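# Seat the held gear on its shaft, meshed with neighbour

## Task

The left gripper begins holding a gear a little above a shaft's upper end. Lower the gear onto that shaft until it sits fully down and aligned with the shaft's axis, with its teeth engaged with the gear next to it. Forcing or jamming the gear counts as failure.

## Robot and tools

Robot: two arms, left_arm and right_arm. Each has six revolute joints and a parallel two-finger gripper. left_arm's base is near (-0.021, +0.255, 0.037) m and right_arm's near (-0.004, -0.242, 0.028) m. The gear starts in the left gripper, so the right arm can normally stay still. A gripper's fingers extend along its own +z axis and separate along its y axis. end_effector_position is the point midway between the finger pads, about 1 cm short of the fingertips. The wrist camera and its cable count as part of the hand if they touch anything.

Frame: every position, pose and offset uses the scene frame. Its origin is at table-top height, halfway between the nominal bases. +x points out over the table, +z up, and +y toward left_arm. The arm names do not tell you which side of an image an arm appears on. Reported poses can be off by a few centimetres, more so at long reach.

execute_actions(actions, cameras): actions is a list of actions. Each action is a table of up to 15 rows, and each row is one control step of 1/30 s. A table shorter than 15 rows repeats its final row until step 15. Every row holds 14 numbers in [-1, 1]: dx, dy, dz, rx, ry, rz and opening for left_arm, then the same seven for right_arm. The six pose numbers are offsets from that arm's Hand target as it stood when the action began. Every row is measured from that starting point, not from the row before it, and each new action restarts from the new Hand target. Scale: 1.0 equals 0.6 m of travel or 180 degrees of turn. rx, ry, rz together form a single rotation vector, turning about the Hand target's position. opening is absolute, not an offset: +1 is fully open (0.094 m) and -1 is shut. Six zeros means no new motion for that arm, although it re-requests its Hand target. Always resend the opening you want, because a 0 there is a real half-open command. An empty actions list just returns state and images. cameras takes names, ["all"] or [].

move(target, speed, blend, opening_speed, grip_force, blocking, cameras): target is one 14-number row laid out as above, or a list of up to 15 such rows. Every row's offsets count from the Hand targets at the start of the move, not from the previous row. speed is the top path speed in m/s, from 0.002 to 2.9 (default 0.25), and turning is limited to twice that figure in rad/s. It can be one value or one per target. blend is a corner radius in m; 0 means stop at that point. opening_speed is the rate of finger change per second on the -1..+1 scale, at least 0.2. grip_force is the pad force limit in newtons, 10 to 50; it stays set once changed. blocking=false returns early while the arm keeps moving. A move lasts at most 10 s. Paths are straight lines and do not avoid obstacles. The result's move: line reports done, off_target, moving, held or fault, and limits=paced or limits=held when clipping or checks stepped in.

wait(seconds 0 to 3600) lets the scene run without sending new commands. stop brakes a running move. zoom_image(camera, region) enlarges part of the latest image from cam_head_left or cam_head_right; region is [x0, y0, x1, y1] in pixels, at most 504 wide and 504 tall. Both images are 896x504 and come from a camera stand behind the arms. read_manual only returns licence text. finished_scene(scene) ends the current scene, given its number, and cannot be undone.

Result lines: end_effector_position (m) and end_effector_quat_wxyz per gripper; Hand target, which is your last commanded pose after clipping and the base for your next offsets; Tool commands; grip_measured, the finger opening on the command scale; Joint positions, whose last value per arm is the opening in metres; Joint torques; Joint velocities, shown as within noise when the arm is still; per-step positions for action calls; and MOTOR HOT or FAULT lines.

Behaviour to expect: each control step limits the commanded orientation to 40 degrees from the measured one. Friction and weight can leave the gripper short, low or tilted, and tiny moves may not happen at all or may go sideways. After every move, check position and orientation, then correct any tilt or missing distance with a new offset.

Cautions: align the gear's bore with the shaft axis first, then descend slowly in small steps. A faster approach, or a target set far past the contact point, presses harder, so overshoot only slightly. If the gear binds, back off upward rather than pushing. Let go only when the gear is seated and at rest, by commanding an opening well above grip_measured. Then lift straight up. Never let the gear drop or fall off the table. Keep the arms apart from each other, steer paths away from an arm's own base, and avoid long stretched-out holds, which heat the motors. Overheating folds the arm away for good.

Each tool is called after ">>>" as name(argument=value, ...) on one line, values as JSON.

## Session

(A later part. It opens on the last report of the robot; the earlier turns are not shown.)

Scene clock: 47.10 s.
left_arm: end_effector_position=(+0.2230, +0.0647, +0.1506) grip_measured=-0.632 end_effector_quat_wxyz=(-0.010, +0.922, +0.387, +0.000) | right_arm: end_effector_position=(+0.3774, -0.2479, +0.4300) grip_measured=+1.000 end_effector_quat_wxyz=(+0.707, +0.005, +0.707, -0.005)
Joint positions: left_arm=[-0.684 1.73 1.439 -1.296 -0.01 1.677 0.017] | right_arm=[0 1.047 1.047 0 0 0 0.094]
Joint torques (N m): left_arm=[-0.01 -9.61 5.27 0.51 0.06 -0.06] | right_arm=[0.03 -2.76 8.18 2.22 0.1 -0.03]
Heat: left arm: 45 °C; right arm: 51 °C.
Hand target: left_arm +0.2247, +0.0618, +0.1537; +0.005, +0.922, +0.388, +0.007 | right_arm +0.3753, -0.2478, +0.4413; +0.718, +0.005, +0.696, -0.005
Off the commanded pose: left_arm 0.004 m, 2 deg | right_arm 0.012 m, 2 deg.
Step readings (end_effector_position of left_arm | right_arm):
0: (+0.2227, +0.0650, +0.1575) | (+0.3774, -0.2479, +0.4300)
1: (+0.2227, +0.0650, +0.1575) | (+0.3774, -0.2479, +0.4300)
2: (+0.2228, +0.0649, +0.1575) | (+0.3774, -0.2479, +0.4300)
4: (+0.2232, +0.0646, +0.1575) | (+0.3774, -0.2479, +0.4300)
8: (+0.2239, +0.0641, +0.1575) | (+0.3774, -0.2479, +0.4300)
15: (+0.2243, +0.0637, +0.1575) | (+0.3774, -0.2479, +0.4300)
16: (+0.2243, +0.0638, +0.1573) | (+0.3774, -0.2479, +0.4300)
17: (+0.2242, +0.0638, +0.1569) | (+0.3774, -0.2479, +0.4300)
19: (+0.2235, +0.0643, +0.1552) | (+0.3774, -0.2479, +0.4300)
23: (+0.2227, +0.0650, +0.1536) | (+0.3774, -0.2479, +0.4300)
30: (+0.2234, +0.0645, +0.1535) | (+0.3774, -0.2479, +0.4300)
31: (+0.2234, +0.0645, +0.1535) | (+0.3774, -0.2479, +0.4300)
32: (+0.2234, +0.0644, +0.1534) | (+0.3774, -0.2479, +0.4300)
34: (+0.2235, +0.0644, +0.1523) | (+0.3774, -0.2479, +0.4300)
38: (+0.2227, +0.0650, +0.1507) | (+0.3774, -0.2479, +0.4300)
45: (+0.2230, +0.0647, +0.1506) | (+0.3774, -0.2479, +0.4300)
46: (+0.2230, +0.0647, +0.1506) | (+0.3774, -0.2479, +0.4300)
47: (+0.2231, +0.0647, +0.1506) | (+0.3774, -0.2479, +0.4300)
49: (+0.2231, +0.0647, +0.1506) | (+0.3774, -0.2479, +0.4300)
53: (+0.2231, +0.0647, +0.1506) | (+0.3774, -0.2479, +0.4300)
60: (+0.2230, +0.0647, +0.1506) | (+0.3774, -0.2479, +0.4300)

Gradual downwards.

>>> execute_actions(actions=[[[0,0,-0.002,0,0,0,-1,0,0,0,0,0,0,1],[0,0,-0.004,0,0,0,-1,0,0,0,0,0,0,1]],[[0,0,-0.002,0,0,0,-1,0,0,0,0,0,0,1],[0,0,-0.004,0,0,0,-1,0,0,0,0,0,0,1]],[[0,0,-0.002,0,0,0,-1,0,0,0,0,0,0,1],[0,0,-0.004,0,0,0,-1,0,0,0,0,0,0,1]]])

Scene clock: 49.33 s.
left_arm: end_effector_position=(+0.2226, +0.0650, +0.1504) grip_measured=-0.632 end_effector_quat_wxyz=(-0.004, +0.922, +0.387, +0.004) | right_arm: end_effector_position=(+0.3774, -0.2479, +0.4300) grip_measured=+1.000 end_effector_quat_wxyz=(+0.707, +0.005, +0.707, -0.005)
Joint positions: left_arm=[-0.684 1.715 1.421 -1.28 -0.01 1.677 0.017] | right_arm=[0 1.047 1.047 0 0 0 0.094]
Joint torques (N m): left_arm=[-0.01 -8.02 4.41 0.65 0.06 -0.07] | right_arm=[0.03 -2.76 8.18 2.22 0.1 -0.03]
Heat: left arm: 45 °C; right arm: 51 °C.
Hand target: left_arm +0.2247, +0.0618, +0.1464; +0.005, +0.922, +0.388, +0.007 | right_arm +0.3753, -0.2478, +0.4413; +0.718, +0.005, +0.696, -0.005
Off the commanded pose: left_arm 0.005 m, 1 deg | right_arm 0.012 m, 2 deg.
Step readings (end_effector_position of left_arm | right_arm):
0: (+0.2230, +0.0647, +0.1506) | (+0.3774, -0.2479, +0.4300)
1: (+0.2230, +0.0647, +0.1506) | (+0.3774, -0.2479, +0.4300)
2: (+0.2230, +0.0648, +0.1505) | (+0.3774, -0.2479, +0.4300)
4: (+0.2229, +0.0648, +0.1505) | (+0.3774, -0.2479, +0.4300)
8: (+0.2229, +0.0648, +0.1506) | (+0.3774, -0.2479, +0.4300)
15: (+0.2229, +0.0648, +0.1506) | (+0.3774, -0.2479, +0.4300)
16: (+0.2229, +0.0648, +0.1505) | (+0.3774, -0.2479, +0.4300)
17: (+0.2228, +0.0649, +0.1504) | (+0.3774, -0.2479, +0.4300)
19: (+0.2228, +0.0649, +0.1505) | (+0.3774, -0.2479, +0.4300)
23: (+0.2228, +0.0649, +0.1505) | (+0.3774, -0.2479, +0.4300)
30: (+0.2228, +0.0649, +0.1504) | (+0.3774, -0.2479, +0.4300)
31: (+0.2228, +0.0649, +0.1504) | (+0.3774, -0.2479, +0.4300)
32: (+0.2228, +0.0649, +0.1504) | (+0.3774, -0.2479, +0.4300)
34: (+0.2228, +0.0650, +0.1504) | (+0.3774, -0.2479, +0.4300)
38: (+0.2226, +0.0650, +0.1503) | (+0.3774, -0.2479, +0.4300)
45: (+0.2226, +0.0650, +0.1504) | (+0.3774, -0.2479, +0.4300)

>>> execute_actions(actions=[[[0.002,0,0,0,0,0,-1,0,0,0,0,0,0,1]],[[0.002,0,0,0,0,0,-1,0,0,0,0,0,0,1]],[[0.002,0,0,0,0,0,-1,0,0,0,0,0,0,1]],[[0.002,0,0,0,0,0,-1,0,0,0,0,0,0,1]],[[0.002,0,0,0,0,0,-1,0,0,0,0,0,0,1]]])

Scene clock: 53.27 s.
left_arm: end_effector_position=(+0.2228, +0.0652, +0.1504) grip_measured=-0.632 end_effector_quat_wxyz=(-0.003, +0.922, +0.388, +0.003) | right_arm: end_effector_position=(+0.3774, -0.2479, +0.4300) grip_measured=+1.000 end_effector_quat_wxyz=(+0.707, +0.005, +0.707, -0.005)
Joint positions: left_arm=[-0.682 1.715 1.421 -1.28 -0.008 1.677 0.017] | right_arm=[0 1.047 1.047 0 0 0 0.094]
Joint torques (N m): left_arm=[0.81 -6.49 6.3 0.62 0.04 0.05] | right_arm=[0.01 -2.77 8.18 2.21 0.1 -0.02]
Heat: left arm: 45 °C; right arm: 51 °C.
Hand target: left_arm +0.2306, +0.0617, +0.1464; +0.005, +0.922, +0.388, +0.007 | right_arm +0.3753, -0.2478, +0.4413; +0.718, +0.005, +0.696, -0.005
Off the commanded pose: left_arm 0.009 m, 1 deg | right_arm 0.012 m, 2 deg.
Step readings (end_effector_position of left_arm | right_arm):
0: (+0.2226, +0.0650, +0.1504) | (+0.3774, -0.2479, +0.4300)
1: (+0.2226, +0.0650, +0.1504) | (+0.3774, -0.2479, +0.4300)
2: (+0.2226, +0.0650, +0.1504) | (+0.3774, -0.2479, +0.4300)
4: (+0.2226, +0.0650, +0.1504) | (+0.3774, -0.2479, +0.4300)
8: (+0.2226, +0.0650, +0.1504) | (+0.3774, -0.2479, +0.4300)
15: (+0.2226, +0.0650, +0.1504) | (+0.3774, -0.2479, +0.4300)
16: (+0.2226, +0.0650, +0.1504) | (+0.3774, -0.2479, +0.4300)
17: (+0.2226, +0.0650, +0.1504) | (+0.3774, -0.2479, +0.4300)
19: (+0.2226, +0.0650, +0.1504) | (+0.3774, -0.2479, +0.4300)
23: (+0.2226, +0.0650, +0.1504) | (+0.3774, -0.2479, +0.4300)
30: (+0.2226, +0.0650, +0.1504) | (+0.3774, -0.2479, +0.4300)
31: (+0.2226, +0.0650, +0.1504) | (+0.3774, -0.2479, +0.4300)
32: (+0.2226, +0.0650, +0.1504) | (+0.3774, -0.2479, +0.4300)
34: (+0.2226, +0.0650, +0.1504) | (+0.3774, -0.2479, +0.4300)
38: (+0.2226, +0.0650, +0.1504) | (+0.3774, -0.2479, +0.4300)
45: (+0.2226, +0.0650, +0.1504) | (+0.3774, -0.2479, +0.4300)
46: (+0.2226, +0.0650, +0.1504) | (+0.3774, -0.2479, +0.4300)
47: (+0.2226, +0.0650, +0.1504) | (+0.3774, -0.2479, +0.4300)
49: (+0.2226, +0.0650, +0.1504) | (+0.3774, -0.2479, +0.4300)
53: (+0.2226, +0.0650, +0.1504) | (+0.3774, -0.2479, +0.4300)
60: (+0.2226, +0.0650, +0.1504) | (+0.3774, -0.2479, +0.4300)
61: (+0.2227, +0.0651, +0.1504) | (+0.3774, -0.2479, +0.4300)
62: (+0.2227, +0.0652, +0.1504) | (+0.3774, -0.2479, +0.4300)
64: (+0.2228, +0.0652, +0.1504) | (+0.3774, -0.2479, +0.4300)
68: (+0.2228, +0.0653, +0.1504) | (+0.3774, -0.2479, +0.4300)
75: (+0.2228, +0.0653, +0.1504) | (+0.3774, -0.2479, +0.4300)

>>> execute_actions(actions=[[[0,0,0.008,0,0,0,-1,0,0,0,0,0,0,1],[0,0,0.0167,0,0,0,-1,0,0,0,0,0,0,1]],[[-0.003,0,-0.004,0,0,0,-1,0,0,0,0,0,0,1],[-0.003,0,-0.008,0,0,0,-1,0,0,0,0,0,0,1]],[[0,0,-0.002,0,0,0,-1,0,0,0,0,0,0,1],[0,0,-0.004,0,0,0,-1,0,0,0,0,0,0,1],[0,0,-0.006,0,0,0,-1,0,0,0,0,0,0,1],[0,0,-0.0087,0,0,0,-1,0,0,0,0,0,0,1]]])

Scene clock: 55.97 s.
left_arm: end_effector_position=(+0.2260, +0.0634, +0.1508) grip_measured=-0.632 end_effector_quat_wxyz=(+0.002, +0.921, +0.389, +0.006) | right_arm: end_effector_position=(+0.3774, -0.2479, +0.4300) grip_measured=+1.000 end_effector_quat_wxyz=(+0.707, +0.005, +0.707, -0.005)
Joint positions: left_arm=[-0.681 1.716 1.424 -1.269 -0.008 1.677 0.017] | right_arm=[0 1.047 1.047 0 0 0 0.094]
Joint torques (N m): left_arm=[0.38 -7.08 5.3 0.55 0.03 0.01] | right_arm=[0.01 -2.76 8.17 2.21 0.1 -0.02]
Heat: left arm: 44 °C; right arm: 51 °C.
Hand target: left_arm +0.2289, +0.0618, +0.1465; +0.005, +0.922, +0.388, +0.007 | right_arm +0.3753, -0.2478, +0.4413; +0.718, +0.005, +0.696, -0.005
Off the commanded pose: left_arm 0.005 m, 0 deg | right_arm 0.012 m, 2 deg.
Step readings (end_effector_position of left_arm | right_arm):
0: (+0.2228, +0.0652, +0.1504) | (+0.3774, -0.2479, +0.4300)
1: (+0.2228, +0.0652, +0.1504) | (+0.3774, -0.2479, +0.4300)
2: (+0.2229, +0.0651, +0.1506) | (+0.3774, -0.2479, +0.4300)
4: (+0.2237, +0.0648, +0.1512) | (+0.3774, -0.2479, +0.4300)
8: (+0.2259, +0.0635, +0.1536) | (+0.3774, -0.2479, +0.4300)
15: (+0.2263, +0.0632, +0.1541) | (+0.3774, -0.2479, +0.4300)
16: (+0.2263, +0.0632, +0.1541) | (+0.3774, -0.2479, +0.4300)
17: (+0.2263, +0.0632, +0.1541) | (+0.3774, -0.2479, +0.4300)
19: (+0.2263, +0.0632, +0.1541) | (+0.3774, -0.2479, +0.4300)
23: (+0.2263, +0.0632, +0.1541) | (+0.3774, -0.2479, +0.4300)
30: (+0.2263, +0.0632, +0.1541) | (+0.3774, -0.2479, +0.4300)
31: (+0.2263, +0.0632, +0.1541) | (+0.3774, -0.2479, +0.4300)
32: (+0.2263, +0.0632, +0.1541) | (+0.3774, -0.2479, +0.4300)
34: (+0.2265, +0.0631, +0.1535) | (+0.3774, -0.2479, +0.4300)
38: (+0.2258, +0.0635, +0.1508) | (+0.3774, -0.2479, +0.4300)
45: (+0.2260, +0.0634, +0.1508) | (+0.3774, -0.2479, +0.4300)

>>> wait(seconds=0.1, cameras=["all"])

>>> zoom_image(camera="cam_head_left", region=[400, 150, 480, 230])

>>> zoom_image(camera="cam_head_right", region=[390, 150, 470, 230])

Scene clock: 57.17 s.
left_arm: end_effector_position=(+0.2260, +0.0634, +0.1508) grip_measured=-0.632 end_effector_quat_wxyz=(+0.002, +0.921, +0.389, +0.006) | right_arm: end_effector_position=(+0.3774, -0.2479, +0.4300) grip_measured=+1.000 end_effector_quat_wxyz=(+0.707, +0.005, +0.707, -0.005)
Joint positions: left_arm=[-0.681 1.716 1.424 -1.269 -0.008 1.677 0.017] | right_arm=[0 1.047 1.047 0 0 0 0.094]
Joint torques (N m): left_arm=[0.38 -7.12 5.42 0.55 0.03 0.01] | right_arm=[0.02 -2.77 8.17 2.21 0.1 -0.03]
Heat: left arm: 44 °C; right arm: 51 °C.
Hand target: left_arm +0.2289, +0.0618, +0.1465; +0.005, +0.922, +0.388, +0.007 | right_arm +0.3753, -0.2478, +0.4413; +0.718, +0.005, +0.696, -0.005
Tool commands: left_gripper/opening=-1.0 right_gripper/opening=+1.0
Off the commanded pose: left_arm 0.005 m, 0 deg | right_arm 0.012 m, 2 deg.
wait: 0.10 s; at rest from the start

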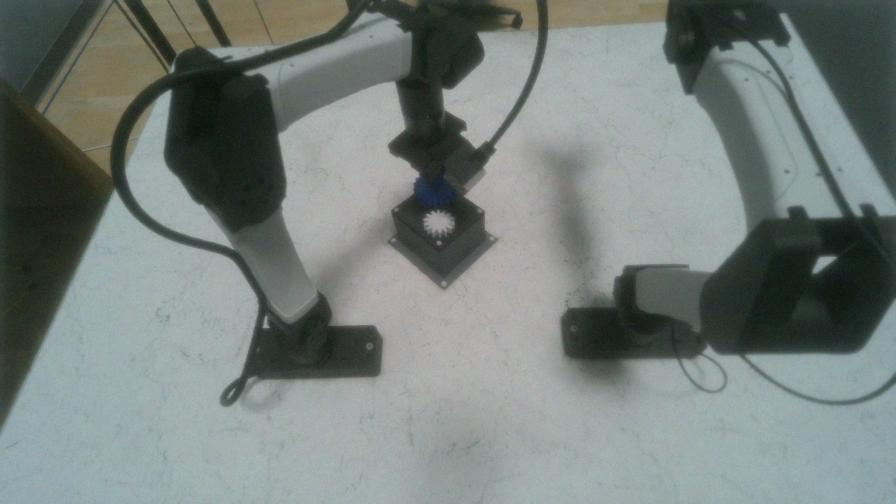

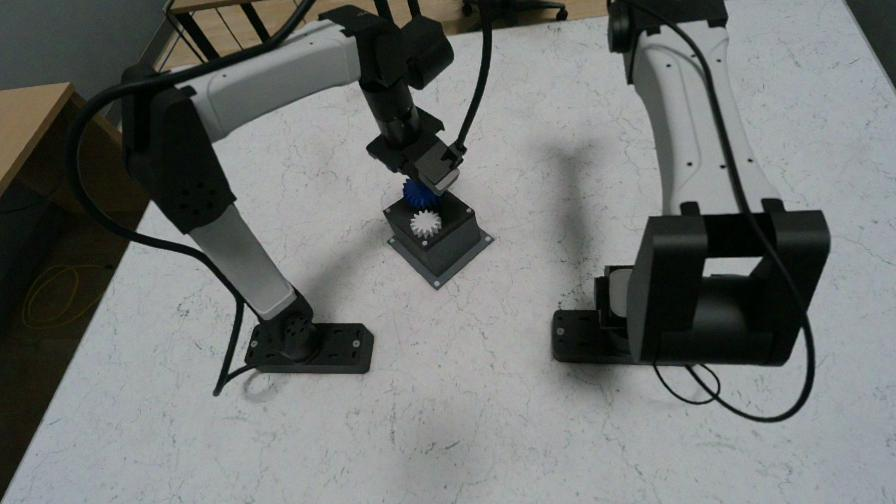

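Scaled by 6.300.

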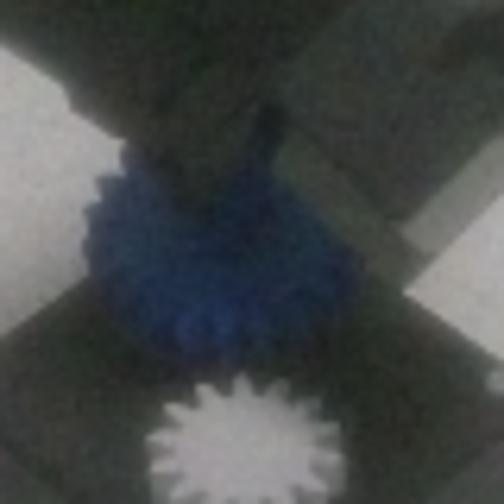

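Scaled by 6.300.

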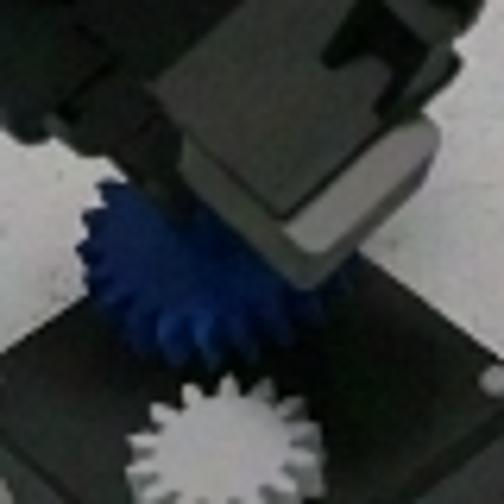

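>>> execute_actions(actions=[[[0,0.001,0.008,0,0,0,-1,0,0,0,0,0,0,1],[0.001,0.001,0.0167,0,0,0,-1,0,0,0,0,0,0,1]],[[0,0,-0.004,0,0,0,-1,0,0,0,0,0,0,1],[0,0,-0.008,0,0,0,-1,0,0,0,0,0,0,1],[0,0,-0.012,0,0,0,-1,0,0,0,0,0,0,1],[0,0,-0.0167,0,0,0,-1,0,0,0,0,0,0,1]],[[0,0,0.008,0,0,0,-1,0,0,0,0,0,0,1],[0.0025,0,0.0167,0,0,0,-1,0,0,0,0,0,0,1]],[[0,0,-0.004,0,0,0,-1,0,0,0,0,0,0,1],[0,0,-0.008,0,0,0,-1,0,0,0,0,0,0,1],[0,0,-0.012,0,0,0,-1,0,0,0,0,0,0,1],[0,0,-0.0167,0,0,0,-1,0,0,0,0,0,0,1]],[[0,0,0.008,0,0,0,-1,0,0,0,0,0,0,1],[0.0025,0,0.0167,0,0,0,-1,0,0,0,0,0,0,1]],[[0,0,-0.004,0,0,0,-1,0,0,0,0,0,0,1],[0,0,-0.008,0,0,0,-1,0,0,0,0,0,0,1],[0,0,-0.012,0,0,0,-1,0,0,0,0,0,0,1],[0,0,-0.0167,0,0,0,-1,0,0,0,0,0,0,1]]])

Scene clock: 62.10 s.
left_arm: end_effector_position=(+0.2292, +0.0629, +0.1517) grip_measured=-0.632 end_effector_quat_wxyz=(+0.006, +0.920, +0.391, +0.008) | right_arm: end_effector_position=(+0.3774, -0.2479, +0.4300) grip_measured=+1.000 end_effector_quat_wxyz=(+0.707, +0.005, +0.707, -0.005)
Joint positions: left_arm=[-0.676 1.719 1.431 -1.264 -0.008 1.677 0.017] | right_arm=[0 1.047 1.047 0 0 0 0.094]
Joint torques (N m): left_arm=[0.65 -6.63 5.82 0.52 0.04 0.1] | right_arm=[0.02 -2.74 8.18 2.21 0.09 -0.02]
Heat: left arm: 44 °C; right arm: 51 °C.
Hand target: left_arm +0.2324, +0.0623, +0.1465; +0.005, +0.922, +0.388, +0.007 | right_arm +0.3753, -0.2478, +0.4413; +0.718, +0.005, +0.696, -0.005
Off the commanded pose: left_arm 0.006 m, 0 deg | right_arm 0.012 m, 2 deg.
Step readings (end_effector_position of left_arm | right_arm):
0: (+0.2260, +0.0634, +0.1508) | (+0.3774, -0.2479, +0.4300)
1: (+0.2260, +0.0634, +0.1508) | (+0.3774, -0.2479, +0.4300)
2: (+0.2260, +0.0634, +0.1508) | (+0.3774, -0.2479, +0.4300)
4: (+0.2260, +0.0634, +0.1510) | (+0.3774, -0.2479, +0.4300)
8: (+0.2262, +0.0633, +0.1521) | (+0.3774, -0.2479, +0.4300)
15: (+0.2261, +0.0633, +0.1524) | (+0.3774, -0.2479, +0.4300)
16: (+0.2260, +0.0634, +0.1524) | (+0.3774, -0.2479, +0.4300)
17: (+0.2260, +0.0634, +0.1524) | (+0.3774, -0.2479, +0.4300)
19: (+0.2260, +0.0634, +0.1524) | (+0.3774, -0.2479, +0.4300)
23: (+0.2261, +0.0634, +0.1509) | (+0.3774, -0.2479, +0.4300)
30: (+0.2263, +0.0632, +0.1509) | (+0.3774, -0.2479, +0.4300)
31: (+0.2263, +0.0632, +0.1509) | (+0.3774, -0.2479, +0.4300)
32: (+0.2263, +0.0632, +0.1509) | (+0.3774, -0.2479, +0.4300)
34: (+0.2264, +0.0631, +0.1513) | (+0.3774, -0.2479, +0.4300)
38: (+0.2275, +0.0629, +0.1533) | (+0.3774, -0.2479, +0.4300)
45: (+0.2275, +0.0630, +0.1538) | (+0.3774, -0.2479, +0.4300)
46: (+0.2274, +0.0631, +0.1538) | (+0.3774, -0.2479, +0.4300)
47: (+0.2274, +0.0631, +0.1538) | (+0.3774, -0.2479, +0.4300)
49: (+0.2274, +0.0631, +0.1538) | (+0.3774, -0.2479, +0.4300)
53: (+0.2274, +0.0631, +0.1522) | (+0.3774, -0.2479, +0.4300)
60: (+0.2273, +0.0631, +0.1512) | (+0.3774, -0.2479, +0.4300)
61: (+0.2274, +0.0631, +0.1512) | (+0.3774, -0.2479, +0.4300)
62: (+0.2274, +0.0631, +0.1512) | (+0.3774, -0.2479, +0.4300)
64: (+0.2275, +0.0631, +0.1515) | (+0.3774, -0.2479, +0.4300)
68: (+0.2293, +0.0626, +0.1537) | (+0.3774, -0.2479, +0.4300)
75: (+0.2291, +0.0630, +0.1543) | (+0.3774, -0.2479, +0.4300)
76: (+0.2290, +0.0630, +0.1543) | (+0.3774, -0.2479, +0.4300)
77: (+0.2290, +0.0630, +0.1543) | (+0.3774, -0.2479, +0.4300)
79: (+0.2290, +0.0630, +0.1543) | (+0.3774, -0.2479, +0.4300)
83: (+0.2288, +0.0632, +0.1525) | (+0.3774, -0.2479, +0.4300)
90: (+0.2289, +0.0631, +0.1517) | (+0.3774, -0.2479, +0.4300)

>>> execute_actions(actions=[[[0,0,0.008,0,0,0,-1,0,0,0,0,0,0,1],[-0.005,0.003,0.0167,0,0,0,-1,0,0,0,0,0,0,1]],[[0,0,-0.004,0,0,0,-1,0,0,0,0,0,0,1],[0,0,-0.008,0,0,0,-1,0,0,0,0,0,0,1],[0,0,-0.012,0,0,0,-1,0,0,0,0,0,0,1],[0,0,-0.0167,0,0,0,-1,0,0,0,0,0,0,1]],[[0,0,0.008,0,0,0,-1,0,0,0,0,0,0,1],[-0.004,0,0.0167,0,0,0,-1,0,0,0,0,0,0,1]],[[0,0,-0.004,0,0,0,-1,0,0,0,0,0,0,1],[0,0,-0.008,0,0,0,-1,0,0,0,0,0,0,1],[0,0,-0.012,0,0,0,-1,0,0,0,0,0,0,1],[0,0,-0.0167,0,0,0,-1,0,0,0,0,0,0,1]],[[0,0,0.008,0,0,0,-1,0,0,0,0,0,0,1],[-0.004,0,0.0167,0,0,0,-1,0,0,0,0,0,0,1]],[[0,0,-0.004,0,0,0,-1,0,0,0,0,0,0,1],[0,0,-0.008,0,0,0,-1,0,0,0,0,0,0,1],[0,0,-0.012,0,0,0,-1,0,0,0,0,0,0,1],[0,0,-0.0167,0,0,0,-1,0,0,0,0,0,0,1]],[[0,0,0.008,0,0,0,-1,0,0,0,0,0,0,1],[-0.004,0,0.0167,0,0,0,-1,0,0,0,0,0,0,1]],[[0,0,-0.004,0,0,0,-1,0,0,0,0,0,0,1],[0,0,-0.008,0,0,0,-1,0,0,0,0,0,0,1],[0,0,-0.012,0,0,0,-1,0,0,0,0,0,0,1],[0,0,-0.0167,0,0,0,-1,0,0,0,0,0,0,1]]], cameras=["all"])

>>> zoom_image(camera="cam_head_left", region=[400, 150, 480, 230])

>>> zoom_image(camera="cam_head_right", region=[390, 150, 470, 230])

Scene clock: 71.30 s.
left_arm: end_effector_position=(+0.2258, +0.0638, +0.1506) grip_measured=-0.632 end_effector_quat_wxyz=(+0.008, +0.921, +0.389, +0.009) | right_arm: end_effector_position=(+0.3774, -0.2479, +0.4300) grip_measured=+1.000 end_effector_quat_wxyz=(+0.707, +0.005, +0.707, -0.005)
Joint positions: left_arm=[-0.68 1.703 1.408 -1.253 -0.008 1.677 0.017] | right_arm=[0 1.047 1.047 0 0 0 0.094]
Joint torques (N m): left_arm=[-0.2 -8.03 4.33 0.46 0.02 -0.06] | right_arm=[0.02 -2.76 8.18 2.22 0.1 -0.02]
Heat: left arm: 44 °C; right arm: 51 °C.
Hand target: left_arm +0.2222, +0.0643, +0.1464; +0.005, +0.922, +0.388, +0.007 | right_arm +0.3753, -0.2478, +0.4413; +0.718, +0.005, +0.696, -0.005
Off the commanded pose: left_arm 0.005 m, 0 deg | right_arm 0.012 m, 2 deg.
Step readings (end_effector_position of left_arm | right_arm):
0: (+0.2292, +0.0629, +0.1517) | (+0.3774, -0.2479, +0.4300)
1: (+0.2292, +0.0629, +0.1517) | (+0.3774, -0.2479, +0.4300)
2: (+0.2292, +0.0629, +0.1517) | (+0.3774, -0.2479, +0.4300)
4: (+0.2290, +0.0630, +0.1517) | (+0.3774, -0.2479, +0.4300)
8: (+0.2280, +0.0638, +0.1516) | (+0.3774, -0.2479, +0.4300)
15: (+0.2272, +0.0644, +0.1516) | (+0.3774, -0.2479, +0.4300)
16: (+0.2272, +0.0644, +0.1516) | (+0.3774, -0.2479, +0.4300)
17: (+0.2272, +0.0644, +0.1516) | (+0.3774, -0.2479, +0.4300)
19: (+0.2272, +0.0644, +0.1516) | (+0.3774, -0.2479, +0.4300)
23: (+0.2272, +0.0645, +0.1506) | (+0.3774, -0.2479, +0.4300)
30: (+0.2272, +0.0645, +0.1506) | (+0.3774, -0.2479, +0.4300)
31: (+0.2272, +0.0645, +0.1506) | (+0.3774, -0.2479, +0.4300)
32: (+0.2272, +0.0645, +0.1506) | (+0.3774, -0.2479, +0.4300)
34: (+0.2272, +0.0645, +0.1507) | (+0.3774, -0.2479, +0.4300)
38: (+0.2272, +0.0645, +0.1508) | (+0.3774, -0.2479, +0.4300)
45: (+0.2272, +0.0645, +0.1508) | (+0.3774, -0.2479, +0.4300)
46: (+0.2272, +0.0645, +0.1508) | (+0.3774, -0.2479, +0.4300)
47: (+0.2272, +0.0645, +0.1508) | (+0.3774, -0.2479, +0.4300)
49: (+0.2272, +0.0645, +0.1508) | (+0.3774, -0.2479, +0.4300)
53: (+0.2272, +0.0645, +0.1505) | (+0.3774, -0.2479, +0.4300)
60: (+0.2272, +0.0645, +0.1506) | (+0.3774, -0.2479, +0.4300)
61: (+0.2272, +0.0645, +0.1506) | (+0.3774, -0.2479, +0.4300)
62: (+0.2272, +0.0645, +0.1506) | (+0.3774, -0.2479, +0.4300)
64: (+0.2271, +0.0646, +0.1507) | (+0.3774, -0.2479, +0.4300)
68: (+0.2271, +0.0646, +0.1507) | (+0.3774, -0.2479, +0.4300)
75: (+0.2271, +0.0646, +0.1507) | (+0.3774, -0.2479, +0.4300)
76: (+0.2271, +0.0646, +0.1507) | (+0.3774, -0.2479, +0.4300)
77: (+0.2271, +0.0646, +0.1507) | (+0.3774, -0.2479, +0.4300)
79: (+0.2271, +0.0646, +0.1507) | (+0.3774, -0.2479, +0.4300)
83: (+0.2270, +0.0647, +0.1506) | (+0.3774, -0.2479, +0.4300)
90: (+0.2269, +0.0648, +0.1506) | (+0.3774, -0.2479, +0.4300)
91: (+0.2269, +0.0648, +0.1506) | (+0.3774, -0.2479, +0.4300)
92: (+0.2269, +0.0648, +0.1507) | (+0.3774, -0.2479, +0.4300)
94: (+0.2265, +0.0643, +0.1507) | (+0.3774, -0.2479, +0.4300)
98: (+0.2261, +0.0637, +0.1507) | (+0.3774, -0.2479, +0.4300)
105: (+0.2260, +0.0636, +0.1507) | (+0.3774, -0.2479, +0.4300)
106: (+0.2260, +0.0636, +0.1507) | (+0.3774, -0.2479, +0.4300)
107: (+0.2260, +0.0636, +0.1507) | (+0.3774, -0.2479, +0.4300)
109: (+0.2260, +0.0636, +0.1507) | (+0.3774, -0.2479, +0.4300)
113: (+0.2258, +0.0638, +0.1506) | (+0.3774, -0.2479, +0.4300)
120: (+0.2259, +0.0638, +0.1507) | (+0.3774, -0.2479, +0.4300)

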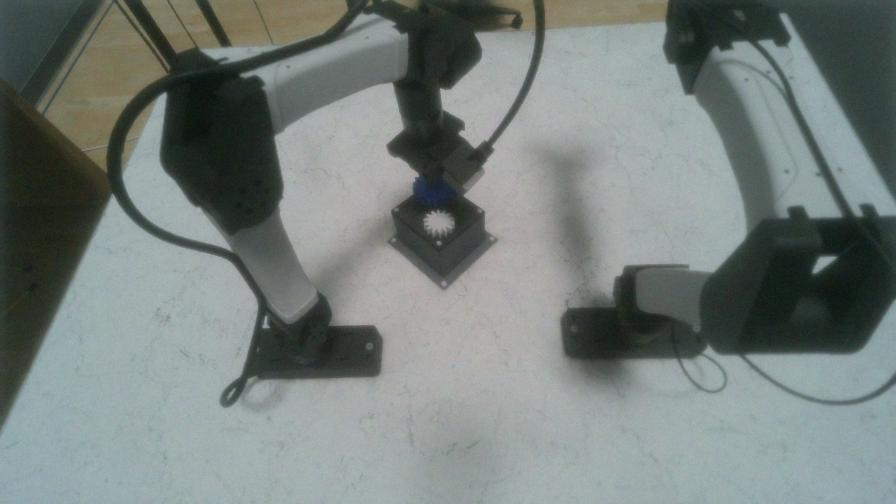

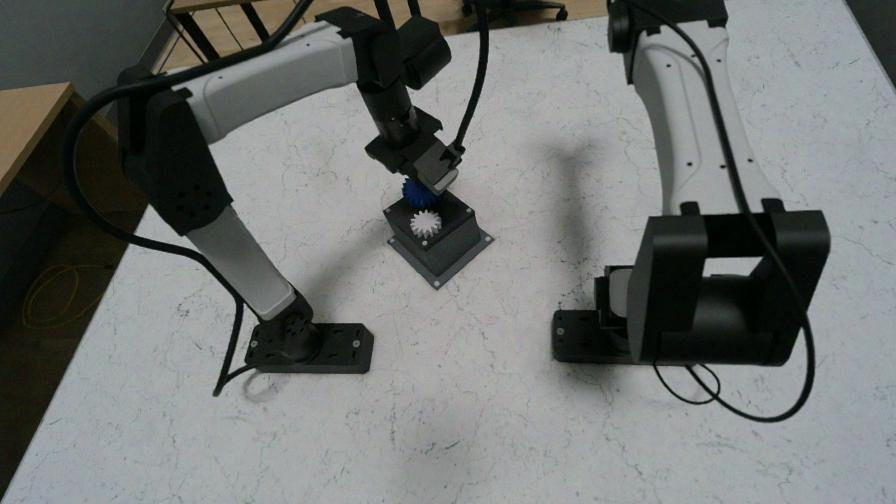

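Scaled by 6.300.

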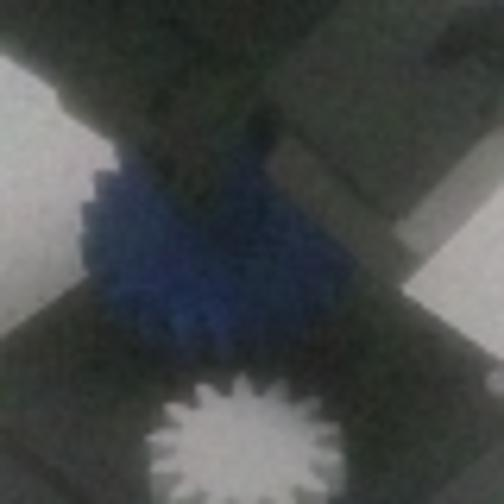

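Scaled by 6.300.

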